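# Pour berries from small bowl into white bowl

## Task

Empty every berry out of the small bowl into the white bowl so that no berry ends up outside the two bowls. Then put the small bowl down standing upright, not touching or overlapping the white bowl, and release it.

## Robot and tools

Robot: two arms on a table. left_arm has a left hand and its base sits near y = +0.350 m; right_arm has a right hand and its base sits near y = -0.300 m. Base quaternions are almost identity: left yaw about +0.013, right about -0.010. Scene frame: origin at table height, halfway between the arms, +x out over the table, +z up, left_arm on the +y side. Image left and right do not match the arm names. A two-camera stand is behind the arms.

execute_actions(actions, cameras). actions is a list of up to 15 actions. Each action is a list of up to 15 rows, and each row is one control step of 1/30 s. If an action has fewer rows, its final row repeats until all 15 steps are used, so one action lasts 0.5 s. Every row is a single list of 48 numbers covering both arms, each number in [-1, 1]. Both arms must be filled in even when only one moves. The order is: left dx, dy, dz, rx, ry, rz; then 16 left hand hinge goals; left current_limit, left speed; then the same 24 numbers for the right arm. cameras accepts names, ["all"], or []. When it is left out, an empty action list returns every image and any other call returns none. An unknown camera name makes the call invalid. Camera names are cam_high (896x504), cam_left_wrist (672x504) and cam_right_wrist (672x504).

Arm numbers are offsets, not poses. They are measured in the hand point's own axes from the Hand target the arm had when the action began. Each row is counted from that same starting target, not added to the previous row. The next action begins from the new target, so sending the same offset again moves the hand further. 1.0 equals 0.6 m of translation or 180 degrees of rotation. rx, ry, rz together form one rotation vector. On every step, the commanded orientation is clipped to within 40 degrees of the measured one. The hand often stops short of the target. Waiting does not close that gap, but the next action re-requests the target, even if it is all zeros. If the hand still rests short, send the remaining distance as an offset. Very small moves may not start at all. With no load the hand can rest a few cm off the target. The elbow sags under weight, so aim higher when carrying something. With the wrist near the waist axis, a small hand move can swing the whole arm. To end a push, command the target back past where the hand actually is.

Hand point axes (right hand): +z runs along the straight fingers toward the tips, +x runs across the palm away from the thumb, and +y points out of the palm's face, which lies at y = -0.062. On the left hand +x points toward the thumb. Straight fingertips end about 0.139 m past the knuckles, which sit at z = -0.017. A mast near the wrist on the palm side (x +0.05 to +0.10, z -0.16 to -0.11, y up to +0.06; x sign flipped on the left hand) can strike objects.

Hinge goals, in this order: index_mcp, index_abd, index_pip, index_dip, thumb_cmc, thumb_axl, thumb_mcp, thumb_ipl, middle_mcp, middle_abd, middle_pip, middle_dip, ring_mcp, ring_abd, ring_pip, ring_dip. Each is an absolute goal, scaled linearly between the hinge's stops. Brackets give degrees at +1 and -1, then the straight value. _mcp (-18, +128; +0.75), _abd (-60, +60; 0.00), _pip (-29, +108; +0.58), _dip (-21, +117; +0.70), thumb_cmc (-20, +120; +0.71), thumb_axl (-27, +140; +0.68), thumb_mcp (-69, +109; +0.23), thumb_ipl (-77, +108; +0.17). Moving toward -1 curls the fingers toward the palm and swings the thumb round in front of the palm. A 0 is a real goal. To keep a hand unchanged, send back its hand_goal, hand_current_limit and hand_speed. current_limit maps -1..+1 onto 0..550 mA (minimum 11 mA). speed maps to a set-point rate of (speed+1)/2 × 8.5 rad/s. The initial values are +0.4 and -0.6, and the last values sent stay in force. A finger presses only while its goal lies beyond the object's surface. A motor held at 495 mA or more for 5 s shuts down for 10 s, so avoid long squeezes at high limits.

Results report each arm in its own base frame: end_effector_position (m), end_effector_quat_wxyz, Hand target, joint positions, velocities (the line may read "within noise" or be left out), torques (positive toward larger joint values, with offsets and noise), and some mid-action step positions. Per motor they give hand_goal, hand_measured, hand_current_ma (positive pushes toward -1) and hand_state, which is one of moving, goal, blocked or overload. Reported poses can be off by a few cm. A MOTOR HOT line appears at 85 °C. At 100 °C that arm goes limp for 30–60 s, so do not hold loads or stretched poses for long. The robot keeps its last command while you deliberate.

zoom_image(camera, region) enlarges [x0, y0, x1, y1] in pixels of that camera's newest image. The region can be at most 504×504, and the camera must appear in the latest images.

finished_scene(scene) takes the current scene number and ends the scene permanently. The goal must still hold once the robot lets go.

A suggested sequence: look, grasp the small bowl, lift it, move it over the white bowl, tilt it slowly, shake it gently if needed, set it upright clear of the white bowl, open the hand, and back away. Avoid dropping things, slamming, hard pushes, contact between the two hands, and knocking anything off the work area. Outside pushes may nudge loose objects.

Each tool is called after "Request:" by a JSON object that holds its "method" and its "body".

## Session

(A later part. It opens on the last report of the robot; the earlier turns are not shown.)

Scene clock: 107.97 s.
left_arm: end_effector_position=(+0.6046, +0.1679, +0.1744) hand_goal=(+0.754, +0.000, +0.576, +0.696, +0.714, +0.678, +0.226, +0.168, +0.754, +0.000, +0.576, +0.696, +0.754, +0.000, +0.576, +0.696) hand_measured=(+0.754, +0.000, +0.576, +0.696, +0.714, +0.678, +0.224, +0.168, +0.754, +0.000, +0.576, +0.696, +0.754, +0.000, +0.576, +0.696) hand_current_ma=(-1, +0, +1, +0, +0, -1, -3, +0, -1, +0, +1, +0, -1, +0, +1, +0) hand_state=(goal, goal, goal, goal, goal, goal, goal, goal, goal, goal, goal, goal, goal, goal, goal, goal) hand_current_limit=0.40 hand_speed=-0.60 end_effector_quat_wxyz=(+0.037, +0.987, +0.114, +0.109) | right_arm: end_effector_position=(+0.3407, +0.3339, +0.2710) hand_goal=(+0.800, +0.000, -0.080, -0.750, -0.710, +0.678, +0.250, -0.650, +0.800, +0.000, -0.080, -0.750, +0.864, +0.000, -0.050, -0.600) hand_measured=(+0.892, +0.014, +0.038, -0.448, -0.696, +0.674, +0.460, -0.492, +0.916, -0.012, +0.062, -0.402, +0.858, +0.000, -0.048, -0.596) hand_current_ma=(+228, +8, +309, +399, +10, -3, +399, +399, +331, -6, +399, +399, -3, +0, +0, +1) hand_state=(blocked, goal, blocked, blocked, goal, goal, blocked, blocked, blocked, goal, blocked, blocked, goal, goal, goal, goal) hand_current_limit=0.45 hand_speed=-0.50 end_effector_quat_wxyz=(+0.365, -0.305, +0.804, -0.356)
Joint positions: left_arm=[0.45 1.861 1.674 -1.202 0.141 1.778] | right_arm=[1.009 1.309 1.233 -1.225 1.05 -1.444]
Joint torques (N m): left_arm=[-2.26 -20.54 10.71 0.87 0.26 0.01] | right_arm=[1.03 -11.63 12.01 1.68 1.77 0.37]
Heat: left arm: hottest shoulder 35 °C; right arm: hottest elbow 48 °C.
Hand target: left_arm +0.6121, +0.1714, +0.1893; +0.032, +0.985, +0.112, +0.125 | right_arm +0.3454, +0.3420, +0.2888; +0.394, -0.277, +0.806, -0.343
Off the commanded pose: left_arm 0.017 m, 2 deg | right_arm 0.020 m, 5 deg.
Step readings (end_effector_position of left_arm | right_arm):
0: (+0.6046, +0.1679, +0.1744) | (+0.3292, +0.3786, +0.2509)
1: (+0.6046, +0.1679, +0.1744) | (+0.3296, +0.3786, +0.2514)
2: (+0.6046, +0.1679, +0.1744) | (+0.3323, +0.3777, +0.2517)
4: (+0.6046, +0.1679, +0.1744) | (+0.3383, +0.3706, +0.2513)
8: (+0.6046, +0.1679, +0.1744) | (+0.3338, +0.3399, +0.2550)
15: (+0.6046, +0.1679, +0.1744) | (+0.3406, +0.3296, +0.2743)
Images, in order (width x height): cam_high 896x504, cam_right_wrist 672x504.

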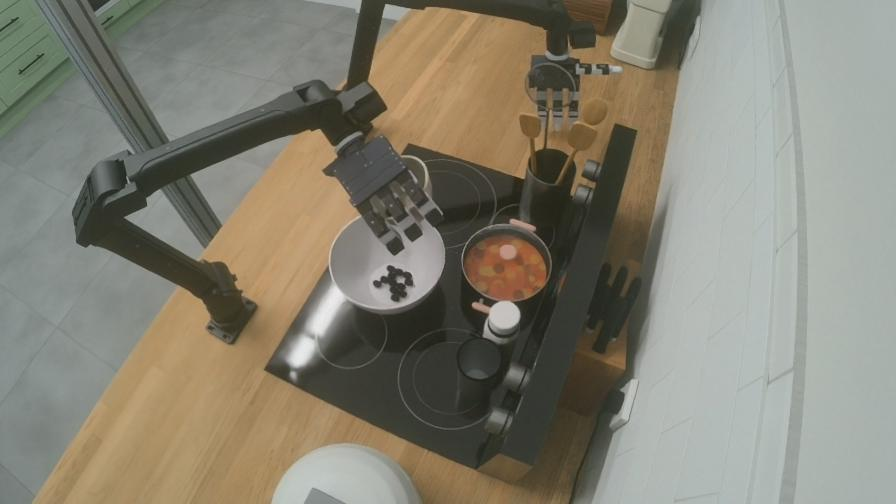

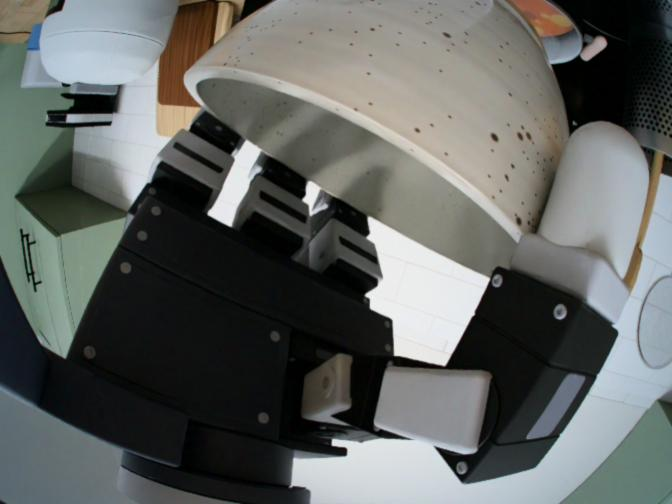

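Request:
{"method": "execute_actions", "body": {"actions": [[[0,0,0,0,0,0,0.754,0,0.576,0.696,0.714,0.678,0.226,0.168,0.754,0,0.576,0.696,0.754,0,0.576,0.696,0.4,-0.6,0.0795,-0.002,0.0502,0.036,-0.043,0.155,0.8,0,-0.08,-0.75,-0.71,0.678,0.25,-0.65,0.8,0,-0.08,-0.75,0.863,0,-0.05,-0.6,0.45,-0.5]]], "cameras": ["cam_high","cam_right_wrist"]}}

Request:
{"method": "zoom_image", "body": {"camera": "cam_high", "region": [320, 130, 500, 330]}}

Scene clock: 110.13 s.
left_arm: end_effector_position=(+0.6046, +0.1679, +0.1744) hand_goal=(+0.754, +0.000, +0.576, +0.696, +0.714, +0.678, +0.226, +0.168, +0.754, +0.000, +0.576, +0.696, +0.754, +0.000, +0.576, +0.696) hand_measured=(+0.754, +0.000, +0.576, +0.696, +0.714, +0.678, +0.224, +0.168, +0.754, +0.000, +0.576, +0.696, +0.754, +0.000, +0.576, +0.696) hand_current_ma=(-1, +0, +1, +0, +0, -1, -3, +0, -1, +0, +1, +0, -1, +0, +1, +0) hand_state=(goal, goal, goal, goal, goal, goal, goal, goal, goal, goal, goal, goal, goal, goal, goal, goal) hand_current_limit=0.40 hand_speed=-0.60 end_effector_quat_wxyz=(+0.037, +0.987, +0.114, +0.109) | right_arm: end_effector_position=(+0.3399, +0.2898, +0.2275) hand_goal=(+0.800, +0.000, -0.080, -0.750, -0.710, +0.678, +0.250, -0.650, +0.800, +0.000, -0.080, -0.750, +0.864, +0.000, -0.050, -0.600) hand_measured=(+0.888, +0.014, +0.038, -0.480, -0.724, +0.672, +0.472, -0.492, +0.914, -0.020, +0.062, -0.408, +0.858, +0.000, -0.048, -0.596) hand_current_ma=(+213, +8, +309, +399, -11, -3, +399, +399, +325, -14, +399, +399, -3, +0, +0, +1) hand_state=(blocked, goal, blocked, blocked, goal, goal, blocked, blocked, blocked, goal, blocked, blocked, goal, goal, goal, goal) hand_current_limit=0.45 hand_speed=-0.50 end_effector_quat_wxyz=(+0.498, -0.115, +0.807, -0.295)
Joint positions: left_arm=[0.45 1.861 1.674 -1.202 0.141 1.778] | right_arm=[1.02 1.146 0.832 -0.834 1.201 -1.125]
Joint torques (N m): left_arm=[-2.14 -20.6 10.71 0.87 0.26 0] | right_arm=[0.97 -10.05 11.44 2.18 1.88 0.57]
Heat: left arm: hottest shoulder 35 °C; right arm: hottest elbow 48 °C.
Hand target: left_arm +0.6121, +0.1714, +0.1893; +0.032, +0.985, +0.112, +0.125 | right_arm +0.3449, +0.2971, +0.2548; +0.533, -0.075, +0.801, -0.263
Off the commanded pose: left_arm 0.017 m, 2 deg | right_arm 0.029 m, 7 deg.
Step readings (end_effector_position of left_arm | right_arm):
0: (+0.6046, +0.1679, +0.1744) | (+0.3407, +0.3339, +0.2710)
1: (+0.6046, +0.1679, +0.1744) | (+0.3410, +0.3337, +0.2702)
2: (+0.6046, +0.1679, +0.1744) | (+0.3432, +0.3329, +0.2690)
4: (+0.6046, +0.1679, +0.1744) | (+0.3449, +0.3240, +0.2591)
8: (+0.6046, +0.1679, +0.1744) | (+0.3329, +0.2891, +0.2244)
15: (+0.6046, +0.1679, +0.1744) | (+0.3364, +0.2824, +0.2135)
Images, in order (width x height): cam_high 896x504, cam_right_wrist 672x504.

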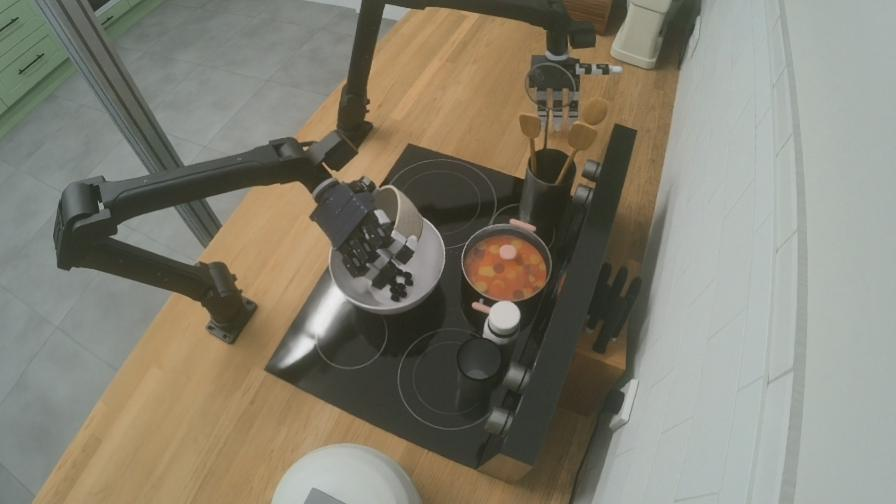

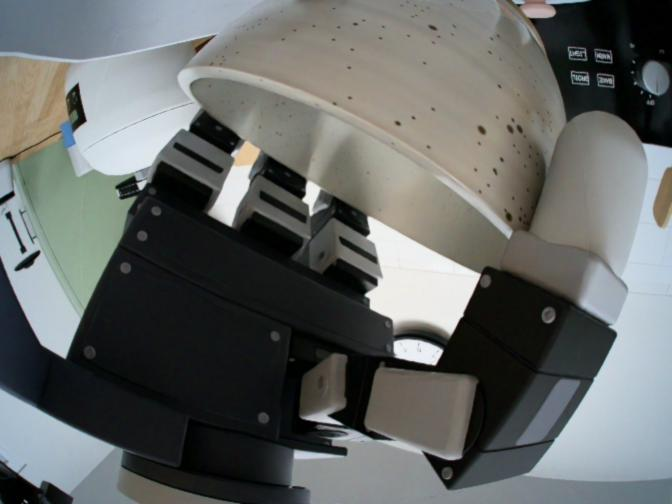

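Scaled by 2.520 from the camera's 896x504 image, which has a finer 1280x720 frame.

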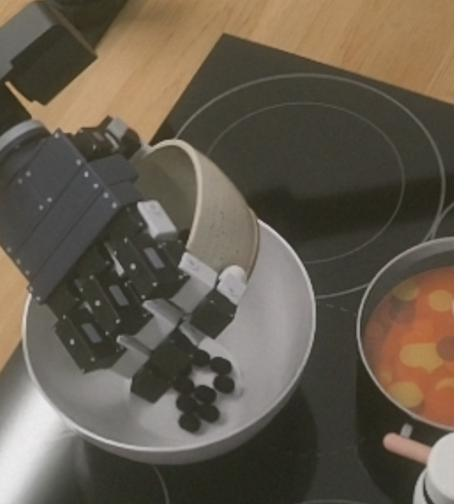

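Request:
{"method": "execute_actions", "body": {"actions": [[[0,0,0,0,0,0,0.754,0,0.576,0.696,0.714,0.678,0.226,0.168,0.754,0,0.576,0.696,0.754,0,0.576,0.696,0.4,-0.6,-0.027,-0.0167,-0.0098,0.008,-0.0486,0.1428,0.8,0,-0.08,-0.75,-0.71,0.678,0.25,-0.65,0.8,0,-0.08,-0.75,0.863,0,-0.05,-0.6,0.48,-0.5]]], "cameras": ["cam_high","cam_right_wrist"]}}

Request:
{"method": "zoom_image", "body": {"camera": "cam_high", "region": [320, 130, 500, 330]}}

Scene clock: 112.23 s.
left_arm: end_effector_position=(+0.6046, +0.1679, +0.1744) hand_goal=(+0.754, +0.000, +0.576, +0.696, +0.714, +0.678, +0.226, +0.168, +0.754, +0.000, +0.576, +0.696, +0.754, +0.000, +0.576, +0.696) hand_measured=(+0.754, +0.000, +0.576, +0.696, +0.714, +0.678, +0.224, +0.168, +0.754, +0.000, +0.576, +0.696, +0.754, +0.000, +0.576, +0.696) hand_current_ma=(-1, +0, +1, +0, +0, -1, -3, +0, -1, +0, +1, +0, -1, +0, +1, +0) hand_state=(goal, goal, goal, goal, goal, goal, goal, goal, goal, goal, goal, goal, goal, goal, goal, goal) hand_current_limit=0.40 hand_speed=-0.60 end_effector_quat_wxyz=(+0.037, +0.987, +0.114, +0.109) | right_arm: end_effector_position=(+0.3424, +0.2910, +0.2532) hand_goal=(+0.800, +0.000, -0.080, -0.750, -0.710, +0.678, +0.250, -0.650, +0.800, +0.000, -0.080, -0.750, +0.864, +0.000, -0.050, -0.600) hand_measured=(+0.886, +0.014, +0.038, -0.492, -0.736, +0.672, +0.474, -0.492, +0.914, -0.020, +0.062, -0.414, +0.858, +0.000, -0.048, -0.596) hand_current_ma=(+208, +8, +309, +407, -29, -4, +407, +407, +325, -15, +407, +407, -3, +0, +0, +1) hand_state=(blocked, goal, blocked, blocked, blocked, goal, blocked, blocked, blocked, goal, blocked, blocked, goal, goal, goal, goal) hand_current_limit=0.48 hand_speed=-0.50 end_effector_quat_wxyz=(+0.616, +0.060, +0.766, -0.175)
Joint positions: left_arm=[0.45 1.861 1.674 -1.202 0.141 1.778] | right_arm=[1.06 1.113 0.667 -0.422 1.333 -0.916]
Joint torques (N m): left_arm=[-2.2 -20.6 10.76 0.84 0.27 0.01] | right_arm=[1.03 -6.77 11.66 2.76 1.77 0.57]
Heat: left arm: hottest shoulder 35 °C; right arm: hottest elbow 47 °C.
Hand target: left_arm +0.6121, +0.1714, +0.1893; +0.032, +0.985, +0.112, +0.125 | right_arm +0.3450, +0.2970, +0.2747; +0.638, +0.092, +0.751, -0.141
Off the commanded pose: left_arm 0.017 m, 2 deg | right_arm 0.023 m, 6 deg.
Step readings (end_effector_position of left_arm | right_arm):
0: (+0.6046, +0.1679, +0.1744) | (+0.3399, +0.2898, +0.2275)
1: (+0.6046, +0.1679, +0.1744) | (+0.3401, +0.2895, +0.2273)
2: (+0.6046, +0.1679, +0.1744) | (+0.3411, +0.2896, +0.2288)
4: (+0.6046, +0.1679, +0.1744) | (+0.3412, +0.2889, +0.2324)
8: (+0.6046, +0.1679, +0.1744) | (+0.3377, +0.2836, +0.2354)
15: (+0.6046, +0.1679, +0.1744) | (+0.3402, +0.2878, +0.2500)
Images, in order (width x height): cam_high 896x504, cam_right_wrist 672x504.

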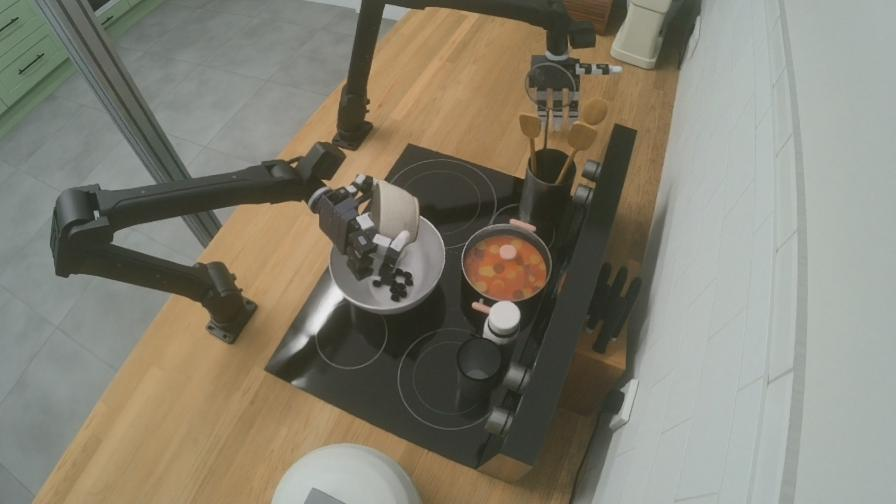

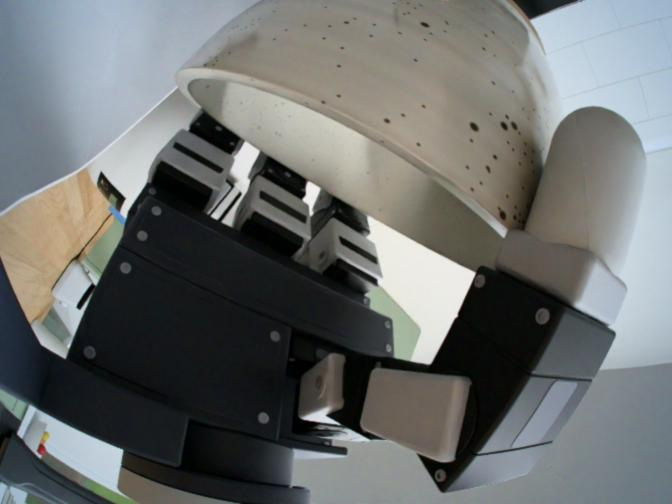

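Scaled by 2.520 from the camera's 896x504 image, which has a finer 1280x720 frame.

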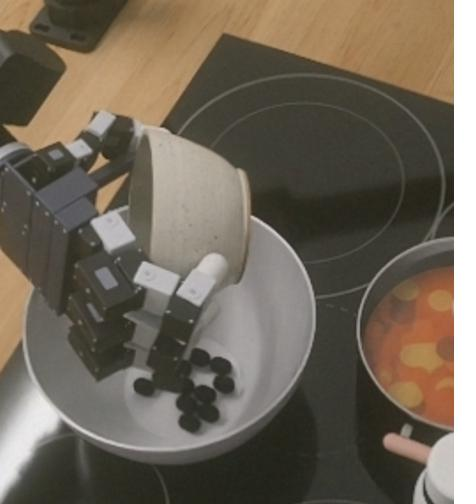

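Request:
{"method": "execute_actions", "body": {"actions": [[[0,0,0,0,0,0,0.754,0,0.576,0.696,0.714,0.678,0.226,0.168,0.754,0,0.576,0.696,0.754,0,0.576,0.696,0.4,-0.6,0.019,0.013,0.0347,0.008,-0.0486,0.1428,0.8,0,-0.08,-0.75,-0.71,0.678,0.25,-0.65,0.8,0,-0.08,-0.75,0.863,0,-0.05,-0.6,0.48,-0.5]]], "cameras": ["cam_high","cam_right_wrist"]}}

Request:
{"method": "zoom_image", "body": {"camera": "cam_high", "region": [320, 130, 500, 330]}}

Scene clock: 114.57 s.
left_arm: end_effector_position=(+0.6046, +0.1679, +0.1744) hand_goal=(+0.754, +0.000, +0.576, +0.696, +0.714, +0.678, +0.226, +0.168, +0.754, +0.000, +0.576, +0.696, +0.754, +0.000, +0.576, +0.696) hand_measured=(+0.754, +0.000, +0.576, +0.696, +0.714, +0.678, +0.224, +0.168, +0.754, +0.000, +0.576, +0.696, +0.754, +0.000, +0.576, +0.696) hand_current_ma=(-1, +0, +1, +0, +0, -1, -3, +0, -1, +0, +1, +0, -1, +0, +1, +0) hand_state=(goal, goal, goal, goal, goal, goal, goal, goal, goal, goal, goal, goal, goal, goal, goal, goal) hand_current_limit=0.40 hand_speed=-0.60 end_effector_quat_wxyz=(+0.037, +0.987, +0.114, +0.109) | right_arm: end_effector_position=(+0.3605, +0.2985, +0.2404) hand_goal=(+0.800, +0.000, -0.080, -0.750, -0.710, +0.678, +0.250, -0.650, +0.800, +0.000, -0.080, -0.750, +0.864, +0.000, -0.050, -0.600) hand_measured=(+0.836, +0.002, -0.036, -0.706, -0.732, +0.664, +0.478, -0.572, +0.906, -0.020, +0.048, -0.586, +0.894, -0.002, -0.048, -0.598) hand_current_ma=(+49, +0, +64, +67, -22, -16, +407, +250, +288, -15, +352, +407, +38, -1, +0, +1) hand_state=(blocked, goal, blocked, blocked, blocked, goal, blocked, blocked, blocked, blocked, blocked, blocked, blocked, goal, goal, goal) hand_current_limit=0.48 hand_speed=-0.50 end_effector_quat_wxyz=(+0.680, +0.241, +0.691, -0.053)
Joint positions: left_arm=[0.45 1.861 1.674 -1.202 0.141 1.778] | right_arm=[1.059 1.352 0.592 0.148 1.45 -0.703]
Joint torques (N m): left_arm=[-2.2 -20.6 10.71 0.85 0.26 0.01] | right_arm=[-0.09 -9.05 9.99 2.74 1.34 0.46]
Heat: left arm: hottest shoulder 35 °C; right arm: hottest elbow 47 °C.
Hand target: left_arm +0.6121, +0.1714, +0.1893; +0.032, +0.985, +0.112, +0.125 | right_arm +0.3649, +0.2971, +0.2597; +0.707, +0.254, +0.660, -0.012
Off the commanded pose: left_arm 0.017 m, 2 deg | right_arm 0.020 m, 7 deg.
Step readings (end_effector_position of left_arm | right_arm):
0: (+0.6046, +0.1679, +0.1744) | (+0.3424, +0.2911, +0.2533)
1: (+0.6046, +0.1679, +0.1744) | (+0.3425, +0.2910, +0.2534)
2: (+0.6046, +0.1679, +0.1744) | (+0.3436, +0.2907, +0.2550)
4: (+0.6046, +0.1679, +0.1744) | (+0.3471, +0.2907, +0.2572)
8: (+0.6046, +0.1679, +0.1744) | (+0.3538, +0.2942, +0.2404)
15: (+0.6046, +0.1679, +0.1744) | (+0.3596, +0.2982, +0.2267)
Images, in order (width x height): cam_high 896x504, cam_right_wrist 672x504.

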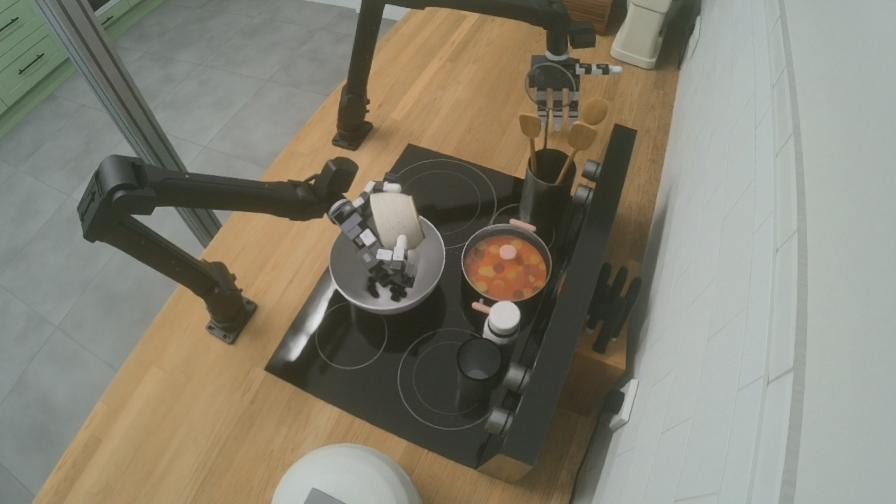

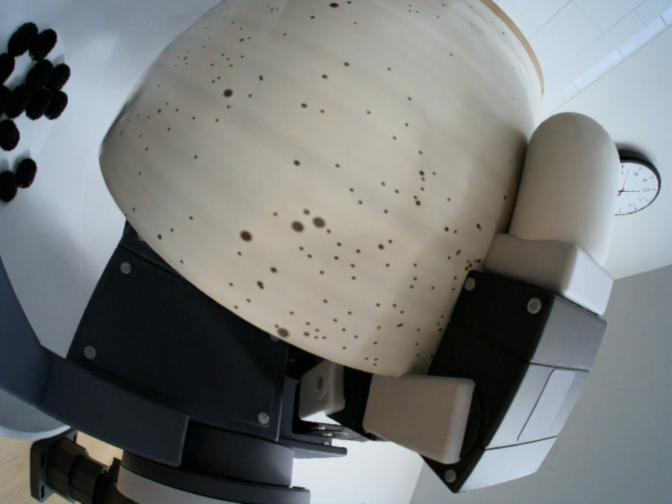

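Scaled by 2.520 from the camera's 896x504 image, which has a finer 1280x720 frame.

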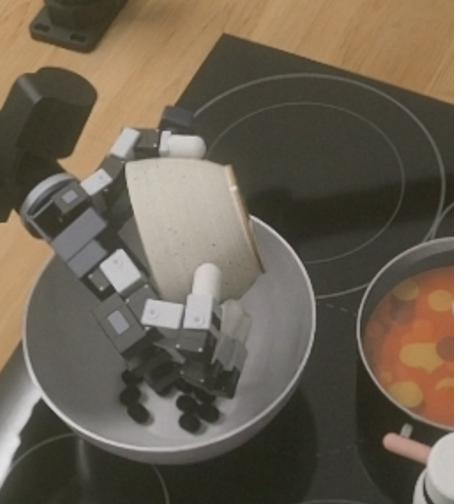

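Request:
{"method": "zoom_image", "body": {"camera": "cam_right_wrist", "region": [0, 0, 504, 504]}}

Request:
{"method": "zoom_image", "body": {"camera": "cam_high", "region": [350, 170, 450, 320]}}

Scaled by 1.000.

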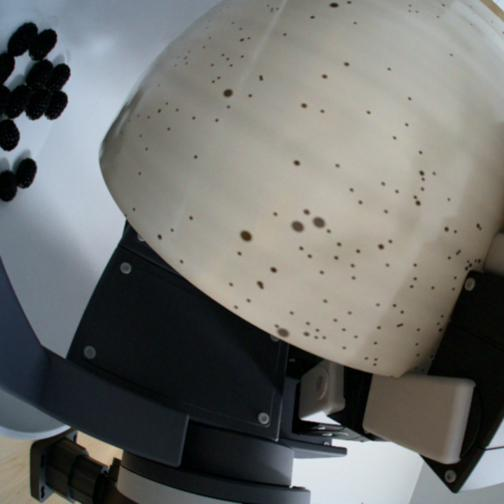

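Scaled by 3.360 from the camera's 896x504 image, which has a finer 1280x720 frame.

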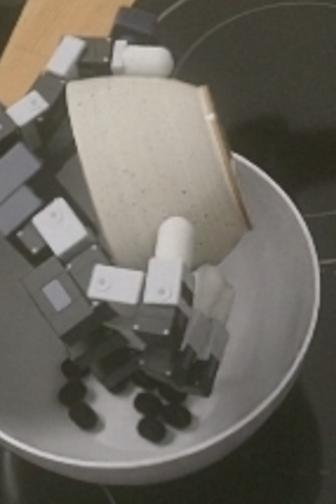

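Request:
{"method": "execute_actions", "body": {"actions": [[[0,0,0,0,0,0,0.754,0,0.576,0.696,0.714,0.678,0.226,0.168,0.754,0,0.576,0.696,0.754,0,0.576,0.696,0.4,-0.6,-0.0548,0.02,0,0,0,0.19,0.75,0,-0.13,-0.82,-0.71,0.678,0.25,-0.65,0.8,0,-0.1,-0.78,0.863,0,-0.08,-0.65,0.48,-0.6]]], "cameras": ["cam_high","cam_right_wrist"]}}

Request:
{"method": "zoom_image", "body": {"camera": "cam_high", "region": [330, 150, 460, 320]}}

Scene clock: 120.03 s.
left_arm: end_effector_position=(+0.6046, +0.1679, +0.1744) hand_goal=(+0.754, +0.000, +0.576, +0.696, +0.714, +0.678, +0.226, +0.168, +0.754, +0.000, +0.576, +0.696, +0.754, +0.000, +0.576, +0.696) hand_measured=(+0.754, +0.000, +0.576, +0.696, +0.714, +0.678, +0.224, +0.168, +0.754, +0.000, +0.576, +0.696, +0.754, +0.000, +0.576, +0.696) hand_current_ma=(-1, +0, +1, +0, +0, -1, -3, +0, -1, +0, +1, +0, -1, +0, +1, +0) hand_state=(goal, goal, goal, goal, goal, goal, goal, goal, goal, goal, goal, goal, goal, goal, goal, goal) hand_current_limit=0.40 hand_speed=-0.60 end_effector_quat_wxyz=(+0.037, +0.987, +0.114, +0.109) | right_arm: end_effector_position=(+0.3588, +0.2903, +0.2642) hand_goal=(+0.750, +0.000, -0.130, -0.820, -0.710, +0.678, +0.250, -0.650, +0.800, +0.000, -0.100, -0.780, +0.864, +0.000, -0.080, -0.650) hand_measured=(+0.832, +0.002, -0.038, -0.722, -0.736, +0.662, +0.478, -0.574, +0.906, -0.016, +0.048, -0.590, +0.896, -0.002, -0.076, -0.648) hand_current_ma=(+187, +1, +208, +235, -27, -18, +407, +249, +288, -11, +407, +407, +42, -1, +1, +1) hand_state=(blocked, goal, blocked, blocked, blocked, goal, blocked, blocked, blocked, goal, blocked, blocked, blocked, goal, goal, goal) hand_current_limit=0.48 hand_speed=-0.60 end_effector_quat_wxyz=(+0.675, +0.409, +0.595, +0.151)
Joint positions: left_arm=[0.45 1.861 1.674 -1.202 0.141 1.778] | right_arm=[1.058 1.477 0.588 0.57 1.434 -0.433]
Joint torques (N m): left_arm=[-2.08 -20.48 10.71 0.85 0.26 0] | right_arm=[0.21 -9.99 12.71 2.76 0.79 0.4]
Heat: left arm: hottest shoulder 35 °C; right arm: hottest elbow 46 °C.
Hand target: left_arm +0.6121, +0.1714, +0.1893; +0.032, +0.985, +0.112, +0.125 | right_arm +0.3649, +0.2971, +0.2948; +0.679, +0.437, +0.556, +0.197
Off the commanded pose: left_arm 0.017 m, 2 deg | right_arm 0.032 m, 8 deg.
Step readings (end_effector_position of left_arm | right_arm):
0: (+0.6046, +0.1679, +0.1744) | (+0.3605, +0.2985, +0.2404)
1: (+0.6046, +0.1679, +0.1744) | (+0.3605, +0.2986, +0.2409)
2: (+0.6046, +0.1679, +0.1744) | (+0.3605, +0.2985, +0.2428)
4: (+0.6046, +0.1679, +0.1744) | (+0.3609, +0.2995, +0.2505)
8: (+0.6046, +0.1679, +0.1744) | (+0.3606, +0.2969, +0.2595)
15: (+0.6046, +0.1679, +0.1744) | (+0.3598, +0.2926, +0.2588)
Images, in order (width x height): cam_high 896x504, cam_right_wrist 672x504.

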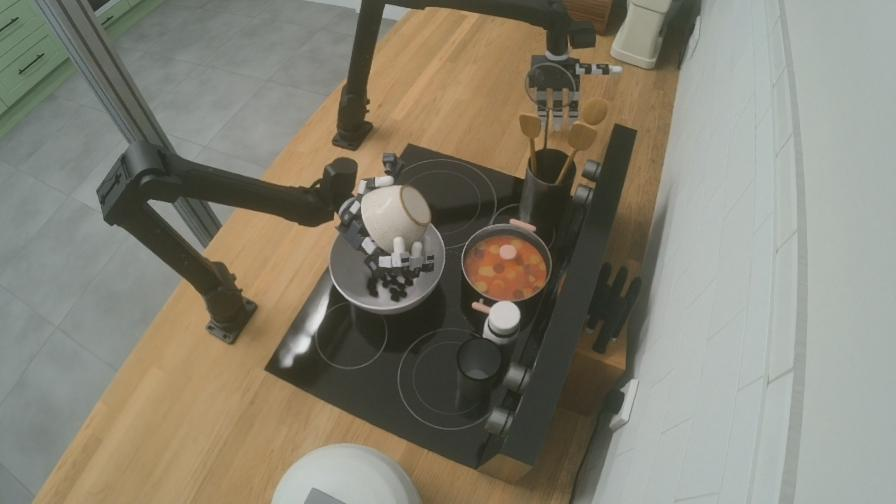

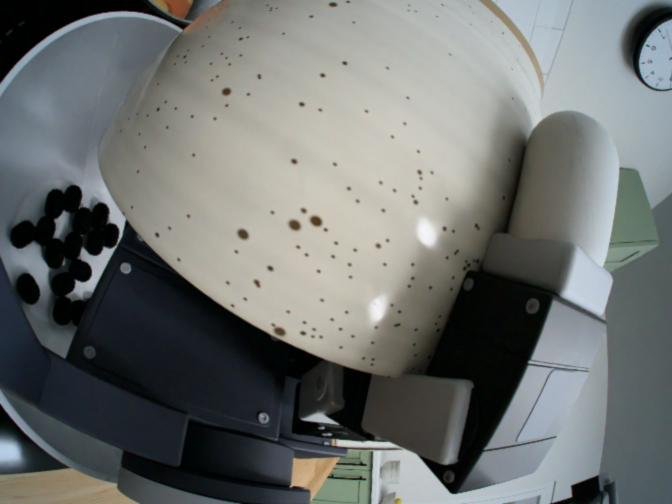

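Scaled by 2.965 from the camera's 896x504 image, which has a finer 1280x720 frame.

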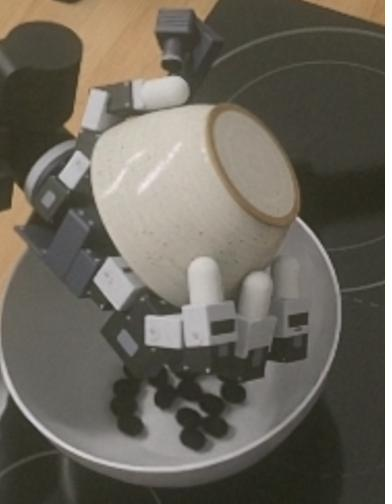

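Request:
{"method": "zoom_image", "body": {"camera": "cam_right_wrist", "region": [0, 120, 200, 360]}}

Request:
{"method": "zoom_image", "body": {"camera": "cam_high", "region": [355, 250, 425, 310]}}

Scaled by 2.100 from the camera's 672x504 image, which has a finer 960x720 frame.

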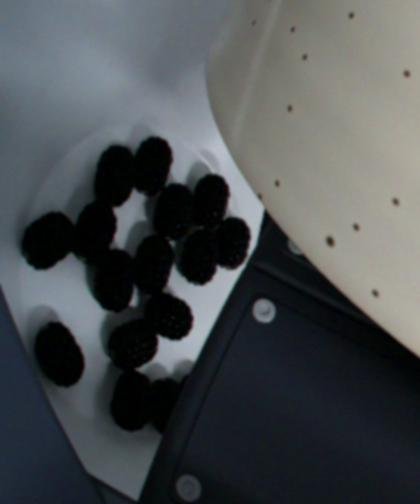

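Scaled by 7.200 from the camera's 896x504 image, which has a finer 1280x720 frame.

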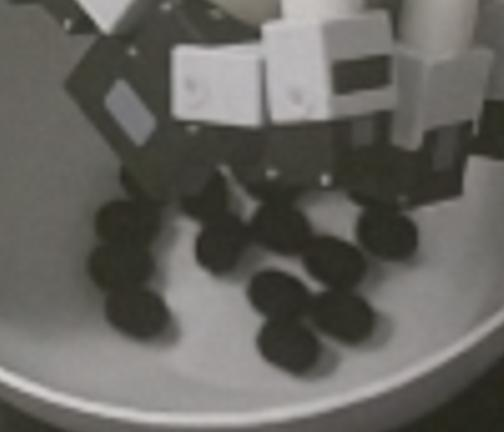

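Request:
{"method": "execute_actions", "body": {"actions": [[[0,0,0,0,0,0,0.754,0,0.576,0.696,0.714,0.678,0.226,0.168,0.754,0,0.576,0.696,0.754,0,0.576,0.696,0.4,-0.6,0,0,0,0,0,0.11,0.75,0,-0.13,-0.82,-0.71,0.678,0.25,-0.65,0.8,0,-0.1,-0.78,0.863,0,-0.08,-0.65,0.48,-0.6]]], "cameras": ["cam_high","cam_right_wrist"]}}

Request:
{"method": "zoom_image", "body": {"camera": "cam_right_wrist", "region": [0, 0, 504, 504]}}

Scene clock: 122.20 s.
left_arm: end_effector_position=(+0.6046, +0.1679, +0.1744) hand_goal=(+0.754, +0.000, +0.576, +0.696, +0.714, +0.678, +0.226, +0.168, +0.754, +0.000, +0.576, +0.696, +0.754, +0.000, +0.576, +0.696) hand_measured=(+0.754, +0.000, +0.576, +0.696, +0.714, +0.678, +0.224, +0.168, +0.754, +0.000, +0.576, +0.696, +0.754, +0.000, +0.576, +0.696) hand_current_ma=(-1, +0, +1, +0, +0, -1, -3, +0, -1, +0, +1, +0, -1, +0, +1, +0) hand_state=(goal, goal, goal, goal, goal, goal, goal, goal, goal, goal, goal, goal, goal, goal, goal, goal) hand_current_limit=0.40 hand_speed=-0.60 end_effector_quat_wxyz=(+0.037, +0.987, +0.114, +0.109) | right_arm: end_effector_position=(+0.3588, +0.2851, +0.2640) hand_goal=(+0.750, +0.000, -0.130, -0.820, -0.710, +0.678, +0.250, -0.650, +0.800, +0.000, -0.100, -0.780, +0.864, +0.000, -0.080, -0.650) hand_measured=(+0.832, +0.004, -0.038, -0.722, -0.734, +0.662, +0.478, -0.574, +0.906, -0.014, +0.048, -0.590, +0.896, -0.002, -0.078, -0.648) hand_current_ma=(+187, +1, +208, +235, -27, -18, +407, +245, +288, -8, +407, +407, +43, +0, +1, +1) hand_state=(blocked, goal, blocked, blocked, blocked, goal, blocked, blocked, blocked, goal, blocked, blocked, blocked, goal, goal, goal) hand_current_limit=0.48 hand_speed=-0.60 end_effector_quat_wxyz=(+0.647, +0.498, +0.513, +0.264)
Joint positions: left_arm=[0.45 1.861 1.674 -1.202 0.141 1.778] | right_arm=[1.058 1.591 0.628 0.785 1.439 -0.236]
Joint torques (N m): left_arm=[-2.08 -20.72 10.76 0.77 0.25 0] | right_arm=[0.73 -11.28 13.41 2.63 0.46 0.31]
Heat: left arm: hottest shoulder 35 °C; right arm: hottest elbow 46 °C.
Hand target: left_arm +0.6121, +0.1714, +0.1893; +0.032, +0.985, +0.112, +0.125 | right_arm +0.3649, +0.2971, +0.2947; +0.635, +0.526, +0.473, +0.310
Off the commanded pose: left_arm 0.017 m, 2 deg | right_arm 0.034 m, 8 deg.
Step readings (end_effector_position of left_arm | right_arm):
0: (+0.6046, +0.1679, +0.1744) | (+0.3588, +0.2903, +0.2642)
1: (+0.6046, +0.1679, +0.1744) | (+0.3587, +0.2902, +0.2642)
2: (+0.6046, +0.1679, +0.1744) | (+0.3584, +0.2893, +0.2646)
4: (+0.6046, +0.1679, +0.1744) | (+0.3576, +0.2870, +0.2641)
8: (+0.6046, +0.1679, +0.1744) | (+0.3589, +0.2872, +0.2557)
15: (+0.6046, +0.1679, +0.1744) | (+0.3586, +0.2851, +0.2589)
Images, in order (width x height): cam_high 896x504, cam_right_wrist 672x504.

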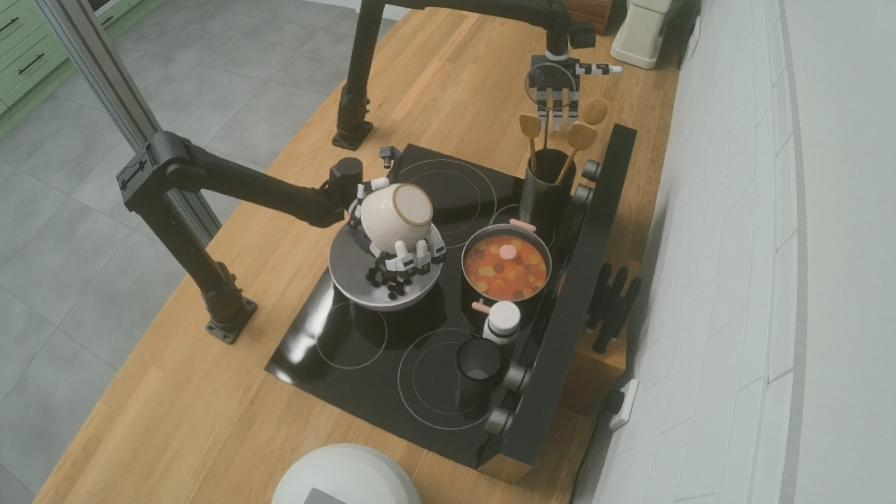

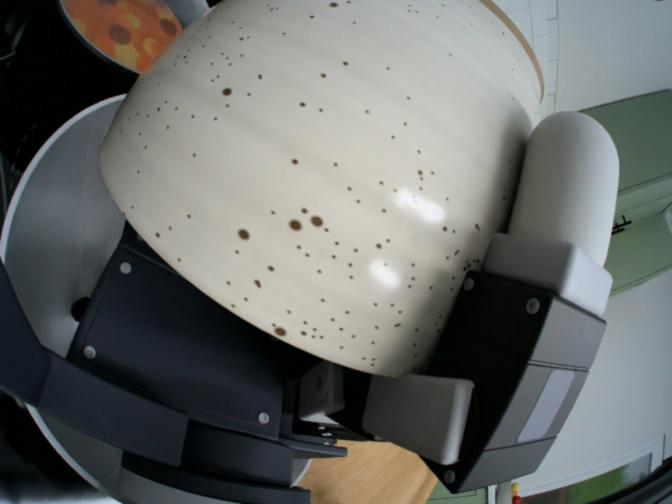

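Scaled by 1.000.

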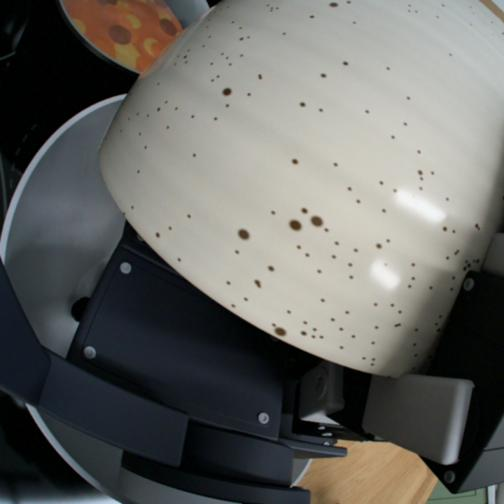

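Request:
{"method": "zoom_image", "body": {"camera": "cam_high", "region": [310, 140, 470, 330]}}

Scaled by 2.653 from the camera's 896x504 image, which has a finer 1280x720 frame.

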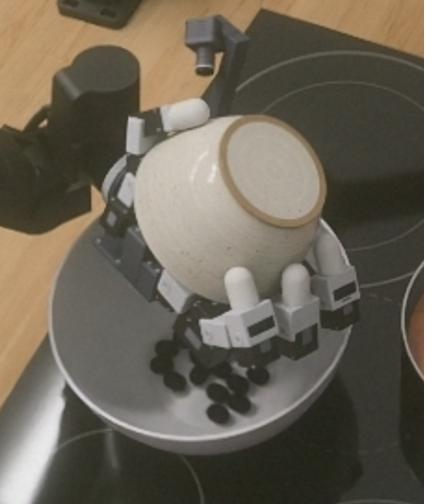

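Request:
{"method": "execute_actions", "body": {"actions": [[[0,0,0,0,0,0,0.754,0,0.576,0.696,0.714,0.678,0.226,0.168,0.754,0,0.576,0.696,0.754,0,0.576,0.696,0.4,-0.6,-0.0229,0.0801,0,0,0,0,0.75,0,-0.13,-0.82,-0.71,0.678,0.25,-0.65,0.8,0,-0.1,-0.78,0.863,0,-0.08,-0.65,0.48,-0.6]]], "cameras": ["cam_high","cam_right_wrist"]}}

Request:
{"method": "zoom_image", "body": {"camera": "cam_high", "region": [310, 140, 470, 330]}}

Scene clock: 124.13 s.
left_arm: end_effector_position=(+0.6046, +0.1679, +0.1744) hand_goal=(+0.754, +0.000, +0.576, +0.696, +0.714, +0.678, +0.226, +0.168, +0.754, +0.000, +0.576, +0.696, +0.754, +0.000, +0.576, +0.696) hand_measured=(+0.754, +0.000, +0.576, +0.696, +0.714, +0.678, +0.224, +0.168, +0.754, +0.000, +0.576, +0.696, +0.754, +0.000, +0.576, +0.696) hand_current_ma=(-1, +0, +1, +0, +0, -1, -3, +0, -1, +0, +1, +0, -1, +0, +1, +0) hand_state=(goal, goal, goal, goal, goal, goal, goal, goal, goal, goal, goal, goal, goal, goal, goal, goal) hand_current_limit=0.40 hand_speed=-0.60 end_effector_quat_wxyz=(+0.037, +0.987, +0.114, +0.109) | right_arm: end_effector_position=(+0.3592, +0.2871, +0.3078) hand_goal=(+0.750, +0.000, -0.130, -0.820, -0.710, +0.678, +0.250, -0.650, +0.800, +0.000, -0.100, -0.780, +0.864, +0.000, -0.080, -0.650) hand_measured=(+0.832, +0.004, -0.038, -0.722, -0.734, +0.662, +0.478, -0.574, +0.906, -0.014, +0.048, -0.590, +0.896, -0.002, -0.078, -0.648) hand_current_ma=(+187, +1, +208, +234, -24, -18, +407, +244, +288, -7, +407, +407, +43, +0, +1, +1) hand_state=(blocked, goal, blocked, blocked, blocked, goal, blocked, blocked, blocked, goal, blocked, blocked, blocked, goal, goal, goal) hand_current_limit=0.48 hand_speed=-0.60 end_effector_quat_wxyz=(+0.647, +0.503, +0.503, +0.275)
Joint positions: left_arm=[0.45 1.861 1.674 -1.202 0.141 1.778] | right_arm=[1.058 1.502 0.664 0.752 1.44 -0.298]
Joint torques (N m): left_arm=[-2.2 -20.48 10.71 0.84 0.27 0.01] | right_arm=[0.5 -12.34 14.65 1.44 0.24 0.13]
Heat: left arm: hottest shoulder 35 °C; right arm: hottest elbow 46 °C.
Hand target: left_arm +0.6121, +0.1714, +0.1893; +0.032, +0.985, +0.112, +0.125 | right_arm +0.3649, +0.2971, +0.3447; +0.635, +0.526, +0.473, +0.310
Off the commanded pose: left_arm 0.017 m, 2 deg | right_arm 0.039 m, 6 deg.
Step readings (end_effector_position of left_arm | right_arm):
0: (+0.6046, +0.1679, +0.1744) | (+0.3588, +0.2851, +0.2640)
1: (+0.6046, +0.1679, +0.1744) | (+0.3588, +0.2851, +0.2640)
2: (+0.6046, +0.1679, +0.1744) | (+0.3589, +0.2852, +0.2643)
4: (+0.6046, +0.1679, +0.1744) | (+0.3590, +0.2857, +0.2674)
8: (+0.6046, +0.1679, +0.1744) | (+0.3577, +0.2842, +0.2857)
15: (+0.6046, +0.1679, +0.1744) | (+0.3586, +0.2860, +0.3086)
Images, in order (width x height): cam_high 896x504, cam_right_wrist 672x504.

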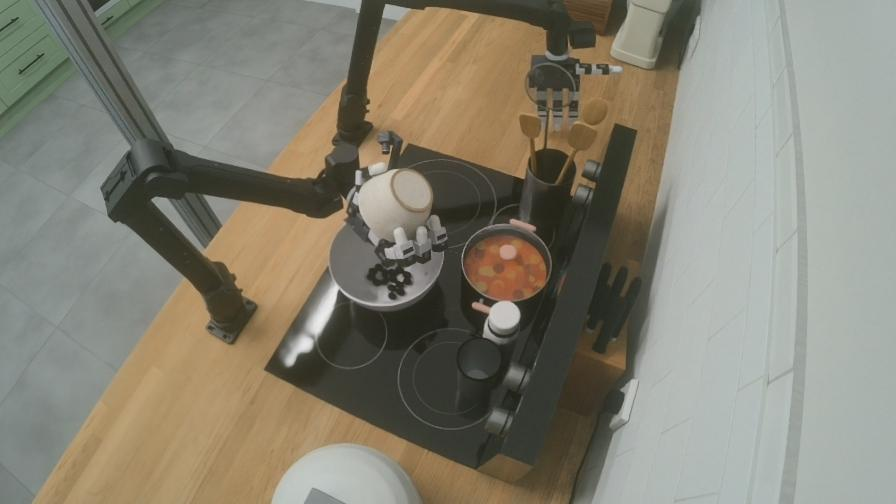

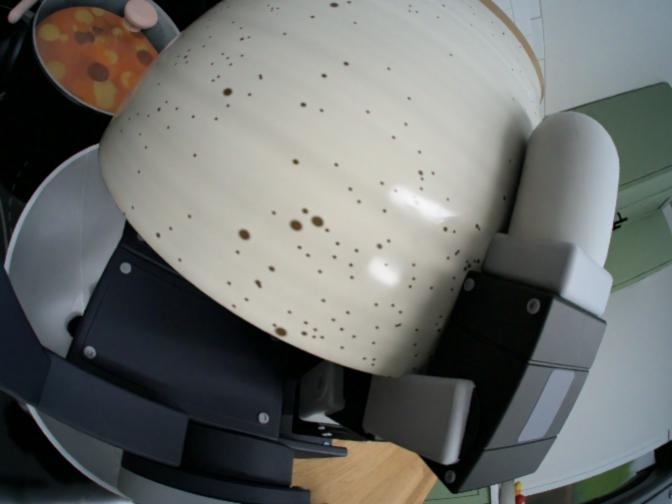

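Scaled by 2.653 from the camera's 896x504 image, which has a finer 1280x720 frame.

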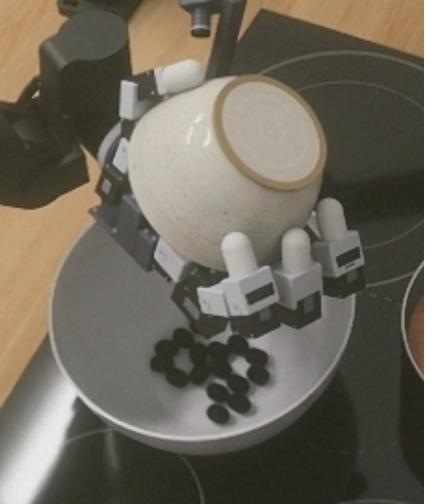

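Request:
{"method": "execute_actions", "body": {"actions": [[[0,0,0,0,0,0,0.754,0,0.576,0.696,0.714,0.678,0.226,0.168,0.754,0,0.576,0.696,0.754,0,0.576,0.696,0.4,-0.6,0.0578,0.0165,-0.0423,0,0,-0.234,0.75,0,-0.13,-0.82,-0.71,0.678,0.25,-0.65,0.8,0,-0.1,-0.78,0.863,0,-0.08,-0.65,0.48,-0.6]],[[0,0,0,0,0,0,0.754,0,0.576,0.696,0.714,0.678,0.226,0.168,0.754,0,0.576,0.696,0.754,0,0.576,0.696,0.4,-0.6,0.0518,0.0513,-0.0467,0.004,0.0573,-0.1893,0.75,0,-0.13,-0.82,-0.71,0.678,0.25,-0.65,0.8,0,-0.1,-0.78,0.863,0,-0.08,-0.65,0.48,-0.6]]], "cameras": ["cam_high","cam_right_wrist"]}}

Request:
{"method": "zoom_image", "body": {"camera": "cam_high", "region": [310, 110, 470, 330]}}

Scene clock: 132.77 s.
left_arm: end_effector_position=(+0.6046, +0.1679, +0.1744) hand_goal=(+0.754, +0.000, +0.576, +0.696, +0.714, +0.678, +0.226, +0.168, +0.754, +0.000, +0.576, +0.696, +0.754, +0.000, +0.576, +0.696) hand_measured=(+0.754, +0.000, +0.576, +0.696, +0.714, +0.678, +0.224, +0.168, +0.754, +0.000, +0.576, +0.696, +0.754, +0.000, +0.576, +0.696) hand_current_ma=(-1, +0, +1, +0, +0, -1, -3, +0, -1, +0, +1, +0, -1, +0, +1, +0) hand_state=(goal, goal, goal, goal, goal, goal, goal, goal, goal, goal, goal, goal, goal, goal, goal, goal) hand_current_limit=0.40 hand_speed=-0.60 end_effector_quat_wxyz=(+0.037, +0.987, +0.114, +0.109) | right_arm: end_effector_position=(+0.3333, +0.3705, +0.2647) hand_goal=(+0.750, +0.000, -0.130, -0.820, -0.710, +0.678, +0.250, -0.650, +0.800, +0.000, -0.100, -0.780, +0.864, +0.000, -0.080, -0.650) hand_measured=(+0.832, +0.004, -0.038, -0.724, -0.732, +0.660, +0.478, -0.574, +0.906, -0.014, +0.048, -0.592, +0.896, -0.002, -0.078, -0.648) hand_current_ma=(+187, +1, +208, +224, -22, -20, +407, +242, +288, -7, +407, +407, +42, +0, +1, +1) hand_state=(blocked, goal, blocked, blocked, blocked, goal, blocked, blocked, blocked, goal, blocked, blocked, blocked, goal, goal, goal) hand_current_limit=0.48 hand_speed=-0.60 end_effector_quat_wxyz=(+0.649, +0.027, +0.743, -0.163)
Joint positions: left_arm=[0.45 1.861 1.674 -1.202 0.141 1.778] | right_arm=[1.169 1.267 0.762 -0.216 1.411 -1.066]
Joint torques (N m): left_arm=[-1.96 -20.48 10.77 0.84 0.25 0] | right_arm=[0.32 -11.22 18.77 1.52 1.28 0.62]
Heat: left arm: hottest shoulder 35 °C; right arm: hottest elbow 46 °C.
Hand target: left_arm +0.6121, +0.1714, +0.1893; +0.032, +0.985, +0.112, +0.125 | right_arm +0.3447, +0.3899, +0.3346; +0.631, +0.120, +0.757, -0.123
Off the commanded pose: left_arm 0.017 m, 2 deg | right_arm 0.073 m, 12 deg.
Step readings (end_effector_position of left_arm | right_arm):
0: (+0.6046, +0.1679, +0.1744) | (+0.3592, +0.2871, +0.3078)
1: (+0.6046, +0.1679, +0.1744) | (+0.3593, +0.2874, +0.3075)
2: (+0.6046, +0.1679, +0.1744) | (+0.3595, +0.2897, +0.3063)
4: (+0.6046, +0.1679, +0.1744) | (+0.3598, +0.2977, +0.3035)
8: (+0.6046, +0.1679, +0.1744) | (+0.3532, +0.3174, +0.3039)
15: (+0.6046, +0.1679, +0.1744) | (+0.3489, +0.3292, +0.3021)
16: (+0.6046, +0.1679, +0.1744) | (+0.3493, +0.3302, +0.3004)
17: (+0.6046, +0.1679, +0.1744) | (+0.3494, +0.3336, +0.2962)
19: (+0.6046, +0.1679, +0.1744) | (+0.3483, +0.3411, +0.2845)
23: (+0.6046, +0.1679, +0.1744) | (+0.3363, +0.3555, +0.2682)
30: (+0.6046, +0.1679, +0.1744) | (+0.3336, +0.3703, +0.2687)
Images, in order (width x height): cam_high 896x504, cam_right_wrist 672x504.

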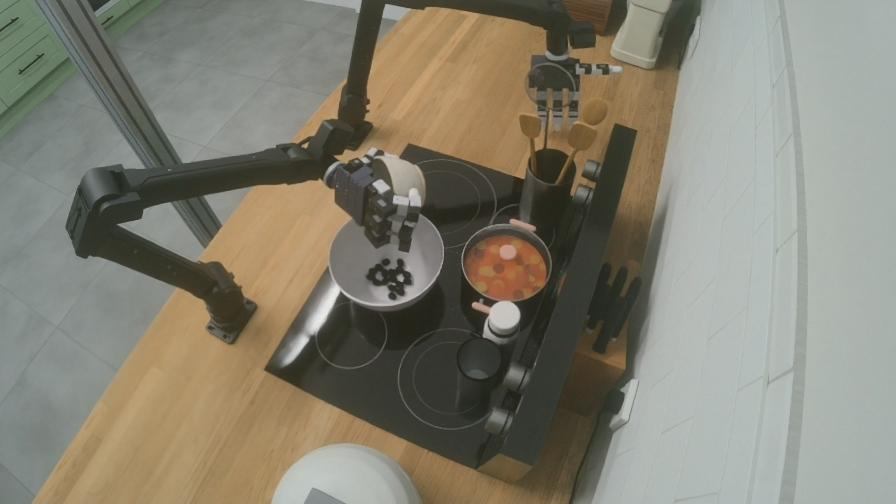

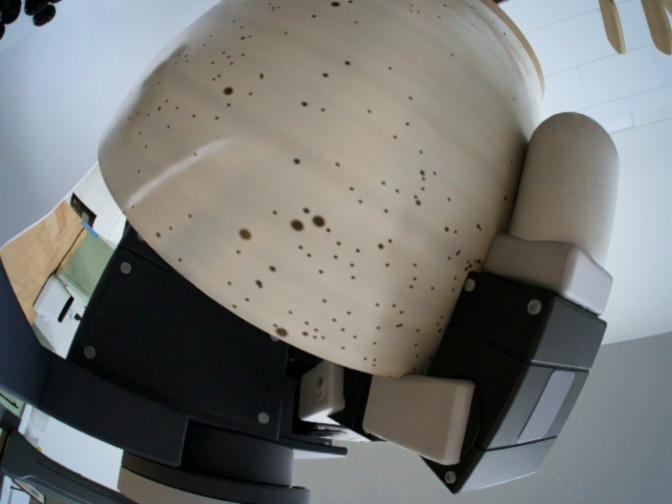

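Scaled by 2.291 from the camera's 896x504 image, which has a finer 1280x720 frame.

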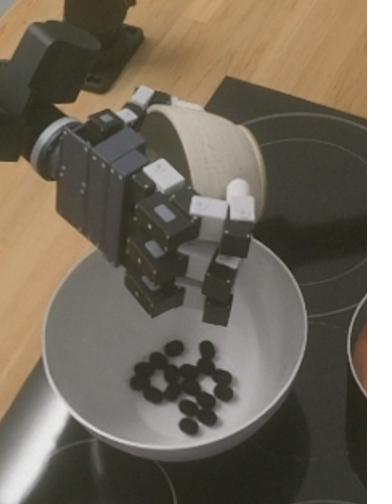

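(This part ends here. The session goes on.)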